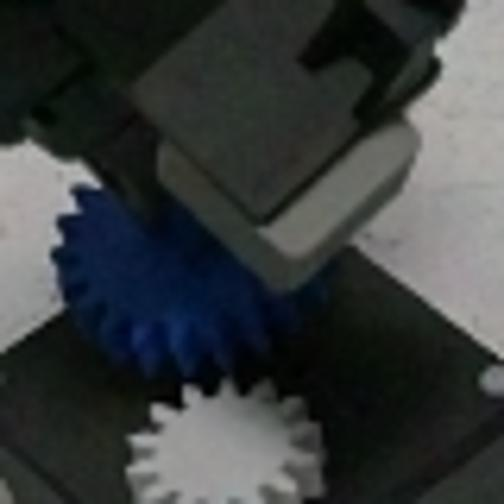

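>>> execute_actions(actions=[[[0.002,-0.003,0,0,0,0,-1,0,0,0,0,0,0,1],[0.005,-0.006,0,0,0,0,-1,0,0,0,0,0,0,1]],[[0,0,-0.004,0,0,0,-1,0,0,0,0,0,0,1],[0,0,-0.008,0,0,0,-1,0,0,0,0,0,0,1],[0,0,-0.012,0,0,0,-1,0,0,0,0,0,0,1],[0,0,-0.0167,0,0,0,-1,0,0,0,0,0,0,1]],[[0,-0.005,0,0,0,0,-1,0,0,0,0,0,0,1]],[[0,-0.005,0,0,0,0,-1,0,0,0,0,0,0,1]]])

Scene clock: 88.40 s.
left_arm: end_effector_position=(+0.2204, +0.0608, +0.1506) grip_measured=-0.632 end_effector_quat_wxyz=(+0.001, +0.921, +0.389, +0.011) | right_arm: end_effector_position=(+0.3774, -0.2479, +0.4300) grip_measured=+1.000 end_effector_quat_wxyz=(+0.707, +0.005, +0.707, -0.005)
Joint positions: left_arm=[-0.704 1.704 1.409 -1.264 -0.018 1.653 0.017] | right_arm=[0 1.047 1.047 0 0 0 0.094]
Joint torques (N m): left_arm=[-0.49 -5.53 7.39 0.49 0.14 -0.08] | right_arm=[0.03 -2.76 8.17 2.22 0.09 -0.02]
Heat: left arm: 44 °C; right arm: 51 °C.
Hand target: left_arm +0.2231, +0.0528, +0.1466; +0.005, +0.922, +0.388, +0.007 | right_arm +0.3753, -0.2478, +0.4413; +0.718, +0.005, +0.696, -0.005
Off the commanded pose: left_arm 0.009 m, 1 deg | right_arm 0.012 m, 2 deg.
Step readings (end_effector_position of left_arm | right_arm):
0: (+0.2197, +0.0664, +0.1555) | (+0.3774, -0.2479, +0.4300)
1: (+0.2197, +0.0664, +0.1555) | (+0.3774, -0.2479, +0.4300)
2: (+0.2197, +0.0664, +0.1555) | (+0.3774, -0.2479, +0.4300)
4: (+0.2195, +0.0662, +0.1555) | (+0.3774, -0.2479, +0.4300)
8: (+0.2191, +0.0656, +0.1555) | (+0.3774, -0.2479, +0.4300)
15: (+0.2191, +0.0656, +0.1555) | (+0.3774, -0.2479, +0.4300)
16: (+0.2191, +0.0656, +0.1555) | (+0.3774, -0.2479, +0.4300)
17: (+0.2192, +0.0655, +0.1555) | (+0.3774, -0.2479, +0.4300)
19: (+0.2200, +0.0649, +0.1554) | (+0.3774, -0.2479, +0.4300)
23: (+0.2209, +0.0642, +0.1521) | (+0.3774, -0.2479, +0.4300)
30: (+0.2219, +0.0633, +0.1510) | (+0.3774, -0.2479, +0.4300)
31: (+0.2221, +0.0632, +0.1510) | (+0.3774, -0.2479, +0.4300)
32: (+0.2220, +0.0630, +0.1509) | (+0.3774, -0.2479, +0.4300)
34: (+0.2217, +0.0624, +0.1508) | (+0.3774, -0.2479, +0.4300)
38: (+0.2211, +0.0617, +0.1508) | (+0.3774, -0.2479, +0.4300)
45: (+0.2211, +0.0617, +0.1508) | (+0.3774, -0.2479, +0.4300)
46: (+0.2211, +0.0617, +0.1508) | (+0.3774, -0.2479, +0.4300)
47: (+0.2210, +0.0615, +0.1506) | (+0.3774, -0.2479, +0.4300)
49: (+0.2209, +0.0614, +0.1506) | (+0.3774, -0.2479, +0.4300)
53: (+0.2204, +0.0608, +0.1506) | (+0.3774, -0.2479, +0.4300)
60: (+0.2204, +0.0608, +0.1506) | (+0.3774, -0.2479, +0.4300)

>>> execute_actions(actions=[[[0.0064,0.0076,0,0,0,0,-1,0,0,0,0,0,0,1]],[[0.0032,0.0038,0,0,0,0,-1,0,0,0,0,0,0,1]],[[0.0032,0.0038,0,0,0,0,-1,0,0,0,0,0,0,1]],[[0.0032,0.0038,0,0,0,0,-1,0,0,0,0,0,0,1]],[[0.0032,0.0038,0,0,0,0,-1,0,0,0,0,0,0,1]],[[0.0032,0.0038,0,0,0,0,-1,0,0,0,0,0,0,1]]])

Scene clock: 92.70 s.
left_arm: end_effector_position=(+0.2285, +0.0695, +0.1506) grip_measured=-0.632 end_effector_quat_wxyz=(+0.006, +0.920, +0.392, +0.002) | right_arm: end_effector_position=(+0.3774, -0.2479, +0.4300) grip_measured=+1.000 end_effector_quat_wxyz=(+0.707, +0.005, +0.707, -0.005)
Joint positions: left_arm=[-0.654 1.708 1.413 -1.264 0.002 1.698 0.017] | right_arm=[0 1.047 1.047 0 0 0 0.094]
Joint torques (N m): left_arm=[0.84 -5.6 7.27 0.49 -0.06 0.11] | right_arm=[-0.01 -2.77 8.14 2.21 0.1 -0.03]
Heat: left arm: 44 °C; right arm: 51 °C.
Hand target: left_arm +0.2366, +0.0687, +0.1467; +0.005, +0.922, +0.388, +0.007 | right_arm +0.3753, -0.2478, +0.4413; +0.718, +0.005, +0.696, -0.005
Off the commanded pose: left_arm 0.009 m, 1 deg | right_arm 0.012 m, 2 deg.
Step readings (end_effector_position of left_arm | right_arm):
0: (+0.2204, +0.0608, +0.1506) | (+0.3774, -0.2479, +0.4300)
1: (+0.2204, +0.0608, +0.1506) | (+0.3774, -0.2479, +0.4300)
2: (+0.2204, +0.0608, +0.1506) | (+0.3774, -0.2479, +0.4300)
4: (+0.2208, +0.0613, +0.1506) | (+0.3774, -0.2479, +0.4300)
8: (+0.2213, +0.0620, +0.1506) | (+0.3774, -0.2479, +0.4300)
15: (+0.2214, +0.0621, +0.1506) | (+0.3774, -0.2479, +0.4300)
16: (+0.2215, +0.0621, +0.1506) | (+0.3774, -0.2479, +0.4300)
17: (+0.2219, +0.0626, +0.1506) | (+0.3774, -0.2479, +0.4300)
19: (+0.2219, +0.0627, +0.1506) | (+0.3774, -0.2479, +0.4300)
23: (+0.2221, +0.0629, +0.1506) | (+0.3774, -0.2479, +0.4300)
30: (+0.2220, +0.0628, +0.1506) | (+0.3774, -0.2479, +0.4300)
31: (+0.2220, +0.0628, +0.1506) | (+0.3774, -0.2479, +0.4300)
32: (+0.2222, +0.0630, +0.1506) | (+0.3774, -0.2479, +0.4300)
34: (+0.2225, +0.0635, +0.1506) | (+0.3774, -0.2479, +0.4300)
38: (+0.2228, +0.0639, +0.1506) | (+0.3774, -0.2479, +0.4300)
45: (+0.2228, +0.0638, +0.1506) | (+0.3774, -0.2479, +0.4300)
46: (+0.2228, +0.0638, +0.1506) | (+0.3774, -0.2479, +0.4300)
47: (+0.2229, +0.0640, +0.1506) | (+0.3774, -0.2479, +0.4300)
49: (+0.2235, +0.0647, +0.1506) | (+0.3774, -0.2479, +0.4300)
53: (+0.2244, +0.0659, +0.1506) | (+0.3774, -0.2479, +0.4300)
60: (+0.2244, +0.0659, +0.1506) | (+0.3774, -0.2479, +0.4300)
61: (+0.2245, +0.0658, +0.1507) | (+0.3774, -0.2479, +0.4300)
62: (+0.2247, +0.0658, +0.1505) | (+0.3774, -0.2479, +0.4300)
64: (+0.2257, +0.0664, +0.1506) | (+0.3774, -0.2479, +0.4300)
68: (+0.2268, +0.0674, +0.1506) | (+0.3774, -0.2479, +0.4300)
75: (+0.2269, +0.0673, +0.1506) | (+0.3774, -0.2479, +0.4300)
76: (+0.2270, +0.0674, +0.1506) | (+0.3774, -0.2479, +0.4300)
77: (+0.2270, +0.0675, +0.1506) | (+0.3774, -0.2479, +0.4300)
79: (+0.2276, +0.0682, +0.1506) | (+0.3774, -0.2479, +0.4300)
83: (+0.2285, +0.0695, +0.1506) | (+0.3774, -0.2479, +0.4300)
90: (+0.2285, +0.0695, +0.1506) | (+0.3774, -0.2479, +0.4300)

>>> execute_actions(actions=[[[-0.002,0.0017,0.008,0,0,0,-1,0,0,0,0,0,0,1],[-0.004,0.0034,0.0133,0,0,0,-1,0,0,0,0,0,0,1]],[[0,0,-0.004,0,0,0,-1,0,0,0,0,0,0,1],[0,0,-0.008,0,0,0,-1,0,0,0,0,0,0,1],[0,0,-0.0133,0,0,0,-1,0,0,0,0,0,0,1]],[[-0.0064,-0.0076,0,0,0,0,-1,0,0,0,0,0,0,1]],[[-0.0064,-0.0076,0,0,0,0,-1,0,0,0,0,0,0,1]],[[-0.0032,-0.0038,0,0,0,0,-1,0,0,0,0,0,0,1]],[[-0.0032,-0.0038,0,0,0,0,-1,0,0,0,0,0,0,1]],[[-0.0032,-0.0038,0,0,0,0,-1,0,0,0,0,0,0,1]],[[-0.0032,-0.0038,0,0,0,0,-1,0,0,0,0,0,0,1]]])

Scene clock: 98.13 s.
left_arm: end_effector_position=(+0.2180, +0.0547, +0.1510) grip_measured=-0.632 end_effector_quat_wxyz=(+0.006, +0.922, +0.388, +0.006) | right_arm: end_effector_position=(+0.3774, -0.2479, +0.4300) grip_measured=+1.000 end_effector_quat_wxyz=(+0.707, +0.005, +0.707, -0.005)
Joint positions: left_arm=[-0.716 1.708 1.415 -1.261 -0.005 1.643 0.017] | right_arm=[0 1.047 1.047 0 0 0 0.094]
Joint torques (N m): left_arm=[-0.28 -6.93 5.68 0.5 -0.01 -0.09] | right_arm=[0.03 -2.77 8.18 2.22 0.09 -0.02]
Heat: left arm: 44 °C; right arm: 51 °C.
Hand target: left_arm +0.2189, +0.0526, +0.1466; +0.005, +0.922, +0.388, +0.007 | right_arm +0.3753, -0.2478, +0.4413; +0.718, +0.005, +0.696, -0.005
Off the commanded pose: left_arm 0.005 m, 0 deg | right_arm 0.012 m, 2 deg.
Step readings (end_effector_position of left_arm | right_arm):
0: (+0.2285, +0.0695, +0.1506) | (+0.3774, -0.2479, +0.4300)
1: (+0.2285, +0.0695, +0.1506) | (+0.3774, -0.2479, +0.4300)
2: (+0.2288, +0.0695, +0.1508) | (+0.3774, -0.2479, +0.4300)
4: (+0.2292, +0.0697, +0.1510) | (+0.3774, -0.2479, +0.4300)
8: (+0.2300, +0.0704, +0.1516) | (+0.3774, -0.2479, +0.4300)
15: (+0.2299, +0.0706, +0.1517) | (+0.3774, -0.2479, +0.4300)
16: (+0.2299, +0.0706, +0.1517) | (+0.3774, -0.2479, +0.4300)
17: (+0.2299, +0.0706, +0.1517) | (+0.3774, -0.2479, +0.4300)
19: (+0.2299, +0.0706, +0.1517) | (+0.3774, -0.2479, +0.4300)
23: (+0.2302, +0.0704, +0.1517) | (+0.3774, -0.2479, +0.4300)
30: (+0.2306, +0.0701, +0.1517) | (+0.3774, -0.2479, +0.4300)
31: (+0.2306, +0.0701, +0.1517) | (+0.3774, -0.2479, +0.4300)
32: (+0.2305, +0.0700, +0.1517) | (+0.3774, -0.2479, +0.4300)
34: (+0.2299, +0.0690, +0.1517) | (+0.3774, -0.2479, +0.4300)
38: (+0.2295, +0.0685, +0.1517) | (+0.3774, -0.2479, +0.4300)
45: (+0.2295, +0.0685, +0.1517) | (+0.3774, -0.2479, +0.4300)
46: (+0.2293, +0.0683, +0.1517) | (+0.3774, -0.2479, +0.4300)
47: (+0.2291, +0.0679, +0.1515) | (+0.3774, -0.2479, +0.4300)
49: (+0.2272, +0.0663, +0.1510) | (+0.3774, -0.2479, +0.4300)
53: (+0.2257, +0.0642, +0.1510) | (+0.3774, -0.2479, +0.4300)
60: (+0.2252, +0.0636, +0.1510) | (+0.3774, -0.2479, +0.4300)
61: (+0.2252, +0.0636, +0.1510) | (+0.3774, -0.2479, +0.4300)
62: (+0.2250, +0.0633, +0.1510) | (+0.3774, -0.2479, +0.4300)
64: (+0.2242, +0.0623, +0.1510) | (+0.3774, -0.2479, +0.4300)
68: (+0.2240, +0.0620, +0.1510) | (+0.3774, -0.2479, +0.4300)
75: (+0.2240, +0.0620, +0.1510) | (+0.3774, -0.2479, +0.4300)
76: (+0.2239, +0.0619, +0.1510) | (+0.3774, -0.2479, +0.4300)
77: (+0.2237, +0.0616, +0.1510) | (+0.3774, -0.2479, +0.4300)
79: (+0.2228, +0.0605, +0.1510) | (+0.3774, -0.2479, +0.4300)
83: (+0.2219, +0.0594, +0.1510) | (+0.3774, -0.2479, +0.4300)
90: (+0.2218, +0.0592, +0.1510) | (+0.3774, -0.2479, +0.4300)
91: (+0.2217, +0.0591, +0.1510) | (+0.3774, -0.2479, +0.4300)
92: (+0.2212, +0.0586, +0.1510) | (+0.3774, -0.2479, +0.4300)
94: (+0.2206, +0.0578, +0.1510) | (+0.3774, -0.2479, +0.4300)
98: (+0.2201, +0.0572, +0.1510) | (+0.3774, -0.2479, +0.4300)
105: (+0.2200, +0.0571, +0.1510) | (+0.3774, -0.2479, +0.4300)
106: (+0.2200, +0.0571, +0.1510) | (+0.3774, -0.2479, +0.4300)
107: (+0.2199, +0.0569, +0.1510) | (+0.3774, -0.2479, +0.4300)
109: (+0.2190, +0.0559, +0.1510) | (+0.3774, -0.2479, +0.4300)
113: (+0.2181, +0.0548, +0.1510) | (+0.3774, -0.2479, +0.4300)
120: (+0.2180, +0.0547, +0.1510) | (+0.3774, -0.2479, +0.4300)

>>> execute_actions(actions=[[[0,0,-0.005,0,0,0,-1,0,0,0,0,0,0,1],[0,0,-0.01,0,0,0,-1,0,0,0,0,0,0,1]],[[0.0064,0.0076,0,0,0,0,-1,0,0,0,0,0,0,1]],[[0.0064,0.0076,0,0,0,0,-1,0,0,0,0,0,0,1]],[[0.0032,0.0038,0,0,0,0,-1,0,0,0,0,0,0,1]],[[0.0032,0.0038,0,0,0,0,-1,0,0,0,0,0,0,1]],[[0.0032,0.0038,0,0,0,0,-1,0,0,0,0,0,0,1]],[[0.0032,0.0038,0,0,0,0,-1,0,0,0,0,0,0,1]]])

Scene clock: 102.77 s.
left_arm: end_effector_position=(+0.2270, +0.0649, +0.1503) grip_measured=-0.632 end_effector_quat_wxyz=(+0.015, +0.920, +0.391, -0.007) | right_arm: end_effector_position=(+0.3774, -0.2479, +0.4300) grip_measured=+1.000 end_effector_quat_wxyz=(+0.707, +0.005, +0.707, -0.005)
Joint positions: left_arm=[-0.656 1.708 1.412 -1.256 0.026 1.697 0.017] | right_arm=[0 1.047 1.047 0 0 0 0.094]
Joint torques (N m): left_arm=[1.1 -6.48 4.22 0.65 -0.31 0.11] | right_arm=[-0.01 -2.74 8.17 2.22 0.09 -0.03]
Heat: left arm: 44 °C; right arm: 51 °C.
Hand target: left_arm +0.2342, +0.0708, +0.1407; +0.005, +0.921, +0.388, +0.007 | right_arm +0.3753, -0.2478, +0.4413; +0.718, +0.005, +0.696, -0.005
Off the commanded pose: left_arm 0.013 m, 2 deg | right_arm 0.012 m, 2 deg.
Step readings (end_effector_position of left_arm | right_arm):
0: (+0.2180, +0.0547, +0.1510) | (+0.3774, -0.2479, +0.4300)
1: (+0.2180, +0.0547, +0.1509) | (+0.3774, -0.2479, +0.4300)
2: (+0.2180, +0.0547, +0.1506) | (+0.3774, -0.2479, +0.4300)
4: (+0.2179, +0.0548, +0.1503) | (+0.3774, -0.2479, +0.4300)
8: (+0.2180, +0.0547, +0.1503) | (+0.3774, -0.2479, +0.4300)
15: (+0.2180, +0.0547, +0.1503) | (+0.3774, -0.2479, +0.4300)
16: (+0.2180, +0.0547, +0.1503) | (+0.3774, -0.2479, +0.4300)
17: (+0.2180, +0.0547, +0.1503) | (+0.3774, -0.2479, +0.4300)
19: (+0.2185, +0.0553, +0.1503) | (+0.3774, -0.2479, +0.4300)
23: (+0.2189, +0.0558, +0.1503) | (+0.3774, -0.2479, +0.4300)
30: (+0.2189, +0.0558, +0.1503) | (+0.3774, -0.2479, +0.4300)
31: (+0.2190, +0.0558, +0.1503) | (+0.3774, -0.2479, +0.4300)
32: (+0.2190, +0.0559, +0.1503) | (+0.3774, -0.2479, +0.4300)
34: (+0.2194, +0.0564, +0.1503) | (+0.3774, -0.2479, +0.4300)
38: (+0.2200, +0.0570, +0.1503) | (+0.3774, -0.2479, +0.4300)
45: (+0.2200, +0.0570, +0.1503) | (+0.3774, -0.2479, +0.4300)
46: (+0.2200, +0.0569, +0.1503) | (+0.3774, -0.2479, +0.4300)
47: (+0.2201, +0.0570, +0.1503) | (+0.3774, -0.2479, +0.4300)
49: (+0.2202, +0.0572, +0.1503) | (+0.3774, -0.2479, +0.4300)
53: (+0.2204, +0.0574, +0.1503) | (+0.3774, -0.2479, +0.4300)
60: (+0.2203, +0.0573, +0.1503) | (+0.3774, -0.2479, +0.4300)
61: (+0.2204, +0.0574, +0.1503) | (+0.3774, -0.2479, +0.4300)
62: (+0.2205, +0.0575, +0.1503) | (+0.3774, -0.2479, +0.4300)
64: (+0.2213, +0.0586, +0.1503) | (+0.3774, -0.2479, +0.4300)
68: (+0.2227, +0.0599, +0.1503) | (+0.3774, -0.2479, +0.4300)
75: (+0.2228, +0.0600, +0.1503) | (+0.3774, -0.2479, +0.4300)
76: (+0.2228, +0.0600, +0.1503) | (+0.3774, -0.2479, +0.4300)
77: (+0.2229, +0.0602, +0.1503) | (+0.3774, -0.2479, +0.4300)
79: (+0.2237, +0.0610, +0.1503) | (+0.3774, -0.2479, +0.4300)
83: (+0.2248, +0.0623, +0.1503) | (+0.3774, -0.2479, +0.4300)
90: (+0.2249, +0.0624, +0.1503) | (+0.3774, -0.2479, +0.4300)
91: (+0.2249, +0.0624, +0.1503) | (+0.3774, -0.2479, +0.4300)
92: (+0.2250, +0.0625, +0.1503) | (+0.3774, -0.2479, +0.4300)
94: (+0.2258, +0.0634, +0.1503) | (+0.3774, -0.2479, +0.4300)
98: (+0.2270, +0.0648, +0.1503) | (+0.3774, -0.2479, +0.4300)
105: (+0.2270, +0.0649, +0.1503) | (+0.3774, -0.2479, +0.4300)

>>> execute_actions(actions=[[[0.003,0,0.012,0,0,0,-1,0,0,0,0,0,0,1],[-0.003,0.005,0.025,0,0,0,-1,0,0,0,0,0,0,1]],[[0,0,-0.008,0,0,0,-1,0,0,0,0,0,0,1],[0,0,-0.015,0,0,0,-1,0,0,0,0,0,0,1],[0,0,-0.025,0,0,0,-1,0,0,0,0,0,0,1]],[[-0.0064,-0.0076,0,0,0,0,-1,0,0,0,0,0,0,1]],[[-0.0064,-0.0076,0,0,0,0,-1,0,0,0,0,0,0,1]],[[-0.0032,-0.0038,0,0,0,0,-1,0,0,0,0,0,0,1]],[[-0.0032,-0.0038,0,0,0,0,-1,0,0,0,0,0,0,1]],[[-0.0032,-0.0038,0,0,0,0,-1,0,0,0,0,0,0,1]],[[-0.0032,-0.0038,0,0,0,0,-1,0,0,0,0,0,0,1]]])

Scene clock: 107.87 s.
left_arm: end_effector_position=(+0.2224, +0.0617, +0.1505) grip_measured=-0.632 end_effector_quat_wxyz=(+0.003, +0.920, +0.390, +0.021) | right_arm: end_effector_position=(+0.3774, -0.2479, +0.4300) grip_measured=+1.000 end_effector_quat_wxyz=(+0.707, +0.005, +0.707, -0.005)
Joint positions: left_arm=[-0.707 1.697 1.4 -1.25 -0.035 1.649 0.017] | right_arm=[0 1.047 1.047 0 0 0 0.094]
Joint torques (N m): left_arm=[-0.69 -6.76 3.73 0.64 0.31 -0.12] | right_arm=[0.02 -2.73 8.16 2.22 0.09 -0.03]
Heat: left arm: 44 °C; right arm: 51 °C.
Hand target: left_arm +0.2171, +0.0555, +0.1406; +0.005, +0.922, +0.388, +0.007 | right_arm +0.3753, -0.2478, +0.4413; +0.718, +0.005, +0.696, -0.005
Off the commanded pose: left_arm 0.013 m, 2 deg | right_arm 0.012 m, 2 deg.
Step readings (end_effector_position of left_arm | right_arm):
0: (+0.2270, +0.0649, +0.1503) | (+0.3774, -0.2479, +0.4300)
1: (+0.2270, +0.0649, +0.1503) | (+0.3774, -0.2479, +0.4300)
2: (+0.2270, +0.0649, +0.1503) | (+0.3774, -0.2479, +0.4300)
4: (+0.2275, +0.0658, +0.1506) | (+0.3774, -0.2479, +0.4300)
8: (+0.2285, +0.0690, +0.1506) | (+0.3774, -0.2479, +0.4300)
15: (+0.2287, +0.0699, +0.1507) | (+0.3774, -0.2479, +0.4300)
16: (+0.2288, +0.0700, +0.1507) | (+0.3774, -0.2479, +0.4300)
17: (+0.2288, +0.0701, +0.1507) | (+0.3774, -0.2479, +0.4300)
19: (+0.2287, +0.0703, +0.1502) | (+0.3774, -0.2479, +0.4300)
23: (+0.2286, +0.0704, +0.1502) | (+0.3774, -0.2479, +0.4300)
30: (+0.2286, +0.0704, +0.1502) | (+0.3774, -0.2479, +0.4300)
31: (+0.2286, +0.0704, +0.1502) | (+0.3774, -0.2479, +0.4300)
32: (+0.2285, +0.0703, +0.1502) | (+0.3774, -0.2479, +0.4300)
34: (+0.2279, +0.0696, +0.1502) | (+0.3774, -0.2479, +0.4300)
38: (+0.2273, +0.0687, +0.1501) | (+0.3774, -0.2479, +0.4300)
45: (+0.2273, +0.0687, +0.1502) | (+0.3774, -0.2479, +0.4300)
46: (+0.2273, +0.0687, +0.1502) | (+0.3774, -0.2479, +0.4300)
47: (+0.2270, +0.0684, +0.1502) | (+0.3774, -0.2479, +0.4300)
49: (+0.2266, +0.0679, +0.1503) | (+0.3774, -0.2479, +0.4300)
53: (+0.2265, +0.0677, +0.1505) | (+0.3774, -0.2479, +0.4300)
60: (+0.2265, +0.0677, +0.1505) | (+0.3774, -0.2479, +0.4300)
61: (+0.2265, +0.0677, +0.1505) | (+0.3774, -0.2479, +0.4300)
62: (+0.2263, +0.0675, +0.1505) | (+0.3774, -0.2479, +0.4300)
64: (+0.2263, +0.0674, +0.1506) | (+0.3774, -0.2479, +0.4300)
68: (+0.2262, +0.0673, +0.1506) | (+0.3774, -0.2479, +0.4300)
75: (+0.2262, +0.0672, +0.1506) | (+0.3774, -0.2479, +0.4300)
76: (+0.2262, +0.0672, +0.1506) | (+0.3774, -0.2479, +0.4300)
77: (+0.2261, +0.0671, +0.1506) | (+0.3774, -0.2479, +0.4300)
79: (+0.2260, +0.0670, +0.1506) | (+0.3774, -0.2479, +0.4300)
83: (+0.2253, +0.0659, +0.1506) | (+0.3774, -0.2479, +0.4300)
90: (+0.2252, +0.0658, +0.1506) | (+0.3774, -0.2479, +0.4300)
91: (+0.2252, +0.0658, +0.1506) | (+0.3774, -0.2479, +0.4300)
92: (+0.2251, +0.0657, +0.1506) | (+0.3774, -0.2479, +0.4300)
94: (+0.2246, +0.0649, +0.1505) | (+0.3774, -0.2479, +0.4300)
98: (+0.2240, +0.0641, +0.1506) | (+0.3774, -0.2479, +0.4300)
105: (+0.2240, +0.0641, +0.1506) | (+0.3774, -0.2479, +0.4300)
106: (+0.2239, +0.0640, +0.1506) | (+0.3774, -0.2479, +0.4300)
107: (+0.2239, +0.0640, +0.1506) | (+0.3774, -0.2479, +0.4300)
109: (+0.2234, +0.0631, +0.1506) | (+0.3774, -0.2479, +0.4300)
113: (+0.2224, +0.0618, +0.1505) | (+0.3774, -0.2479, +0.4300)
120: (+0.2224, +0.0617, +0.1505) | (+0.3774, -0.2479, +0.4300)

>>> execute_actions(actions=[[[-0.0048,-0.0057,0,0,0,0,-1,0,0,0,0,0,0,1]],[[-0.0048,-0.0057,0,0,0,0,-1,0,0,0,0,0,0,1]],[[-0.004,0.003,0.012,0,0,0,-1,0,0,0,0,0,0,1],[-0.009,0.004,0.025,0,0,0,-1,0,0,0,0,0,0,1]],[[0,0,-0.008,0,0,0,-1,0,0,0,0,0,0,1],[0,0,-0.015,0,0,0,-1,0,0,0,0,0,0,1],[0,0,-0.025,0,0,0,-1,0,0,0,0,0,0,1]],[[0.0064,0.0076,0,0,0,0,-1,0,0,0,0,0,0,1]],[[0.0064,0.0076,0,0,0,0,-1,0,0,0,0,0,0,1]],[[0.0064,0.0076,0,0,0,0,-1,0,0,0,0,0,0,1]],[[0.0048,0.0057,0,0,0,0,-1,0,0,0,0,0,0,1]]])

Scene clock: 115.87 s.
left_arm: end_effector_position=(+0.2170, +0.0604, +0.1504) grip_measured=-0.632 end_effector_quat_wxyz=(+0.019, +0.921, +0.390, +0.000) | right_arm: end_effector_position=(+0.3774, -0.2479, +0.4300) grip_measured=+1.000 end_effector_quat_wxyz=(+0.707, +0.005, +0.707, -0.005)
Joint positions: left_arm=[-0.692 1.676 1.376 -1.238 0.018 1.664 0.017] | right_arm=[0 1.047 1.047 0 0 0 0.094]
Joint torques (N m): left_arm=[1.2 -6.54 3.81 0.56 -0.23 0.12] | right_arm=[0.01 -2.74 8.17 2.21 0.09 -0.03]
Heat: left arm: 43 °C; right arm: 51 °C.
Hand target: left_arm +0.2203, +0.0682, +0.1406; +0.005, +0.922, +0.388, +0.007 | right_arm +0.3753, -0.2478, +0.4413; +0.718, +0.005, +0.696, -0.005
Off the commanded pose: left_arm 0.013 m, 2 deg | right_arm 0.012 m, 2 deg.
Step readings (end_effector_position of left_arm | right_arm):
0: (+0.2224, +0.0617, +0.1505) | (+0.3774, -0.2479, +0.4300)
1: (+0.2224, +0.0617, +0.1505) | (+0.3774, -0.2479, +0.4300)
2: (+0.2222, +0.0615, +0.1505) | (+0.3774, -0.2479, +0.4300)
4: (+0.2211, +0.0602, +0.1505) | (+0.3774, -0.2479, +0.4300)
8: (+0.2197, +0.0584, +0.1503) | (+0.3774, -0.2479, +0.4300)
15: (+0.2197, +0.0584, +0.1503) | (+0.3774, -0.2479, +0.4300)
16: (+0.2197, +0.0584, +0.1503) | (+0.3774, -0.2479, +0.4300)
17: (+0.2195, +0.0582, +0.1503) | (+0.3774, -0.2479, +0.4300)
19: (+0.2184, +0.0567, +0.1503) | (+0.3774, -0.2479, +0.4300)
23: (+0.2169, +0.0550, +0.1503) | (+0.3774, -0.2479, +0.4300)
30: (+0.2169, +0.0550, +0.1503) | (+0.3774, -0.2479, +0.4300)
31: (+0.2169, +0.0550, +0.1503) | (+0.3774, -0.2479, +0.4300)
32: (+0.2169, +0.0550, +0.1504) | (+0.3774, -0.2479, +0.4300)
34: (+0.2163, +0.0547, +0.1506) | (+0.3774, -0.2479, +0.4300)
38: (+0.2137, +0.0536, +0.1505) | (+0.3774, -0.2479, +0.4300)
45: (+0.2121, +0.0534, +0.1505) | (+0.3774, -0.2479, +0.4300)
46: (+0.2121, +0.0534, +0.1505) | (+0.3774, -0.2479, +0.4300)
47: (+0.2121, +0.0534, +0.1505) | (+0.3774, -0.2479, +0.4300)
49: (+0.2118, +0.0536, +0.1500) | (+0.3774, -0.2479, +0.4300)
53: (+0.2116, +0.0538, +0.1501) | (+0.3774, -0.2479, +0.4300)
60: (+0.2116, +0.0539, +0.1500) | (+0.3774, -0.2479, +0.4300)
61: (+0.2116, +0.0539, +0.1501) | (+0.3774, -0.2479, +0.4300)
62: (+0.2115, +0.0538, +0.1501) | (+0.3774, -0.2479, +0.4300)
64: (+0.2122, +0.0545, +0.1501) | (+0.3774, -0.2479, +0.4300)
68: (+0.2128, +0.0553, +0.1501) | (+0.3774, -0.2479, +0.4300)
75: (+0.2128, +0.0553, +0.1501) | (+0.3774, -0.2479, +0.4300)
76: (+0.2129, +0.0554, +0.1501) | (+0.3774, -0.2479, +0.4300)
77: (+0.2130, +0.0556, +0.1501) | (+0.3774, -0.2479, +0.4300)
79: (+0.2135, +0.0562, +0.1502) | (+0.3774, -0.2479, +0.4300)
83: (+0.2137, +0.0564, +0.1502) | (+0.3774, -0.2479, +0.4300)
90: (+0.2137, +0.0564, +0.1502) | (+0.3774, -0.2479, +0.4300)
91: (+0.2138, +0.0565, +0.1502) | (+0.3774, -0.2479, +0.4300)
92: (+0.2139, +0.0567, +0.1502) | (+0.3774, -0.2479, +0.4300)
94: (+0.2143, +0.0571, +0.1503) | (+0.3774, -0.2479, +0.4300)
98: (+0.2150, +0.0580, +0.1503) | (+0.3774, -0.2479, +0.4300)
105: (+0.2150, +0.0580, +0.1503) | (+0.3774, -0.2479, +0.4300)
106: (+0.2151, +0.0580, +0.1504) | (+0.3774, -0.2479, +0.4300)
107: (+0.2151, +0.0581, +0.1504) | (+0.3774, -0.2479, +0.4300)
109: (+0.2157, +0.0588, +0.1504) | (+0.3774, -0.2479, +0.4300)
113: (+0.2170, +0.0603, +0.1504) | (+0.3774, -0.2479, +0.4300)
120: (+0.2170, +0.0604, +0.1504) | (+0.3774, -0.2479, +0.4300)


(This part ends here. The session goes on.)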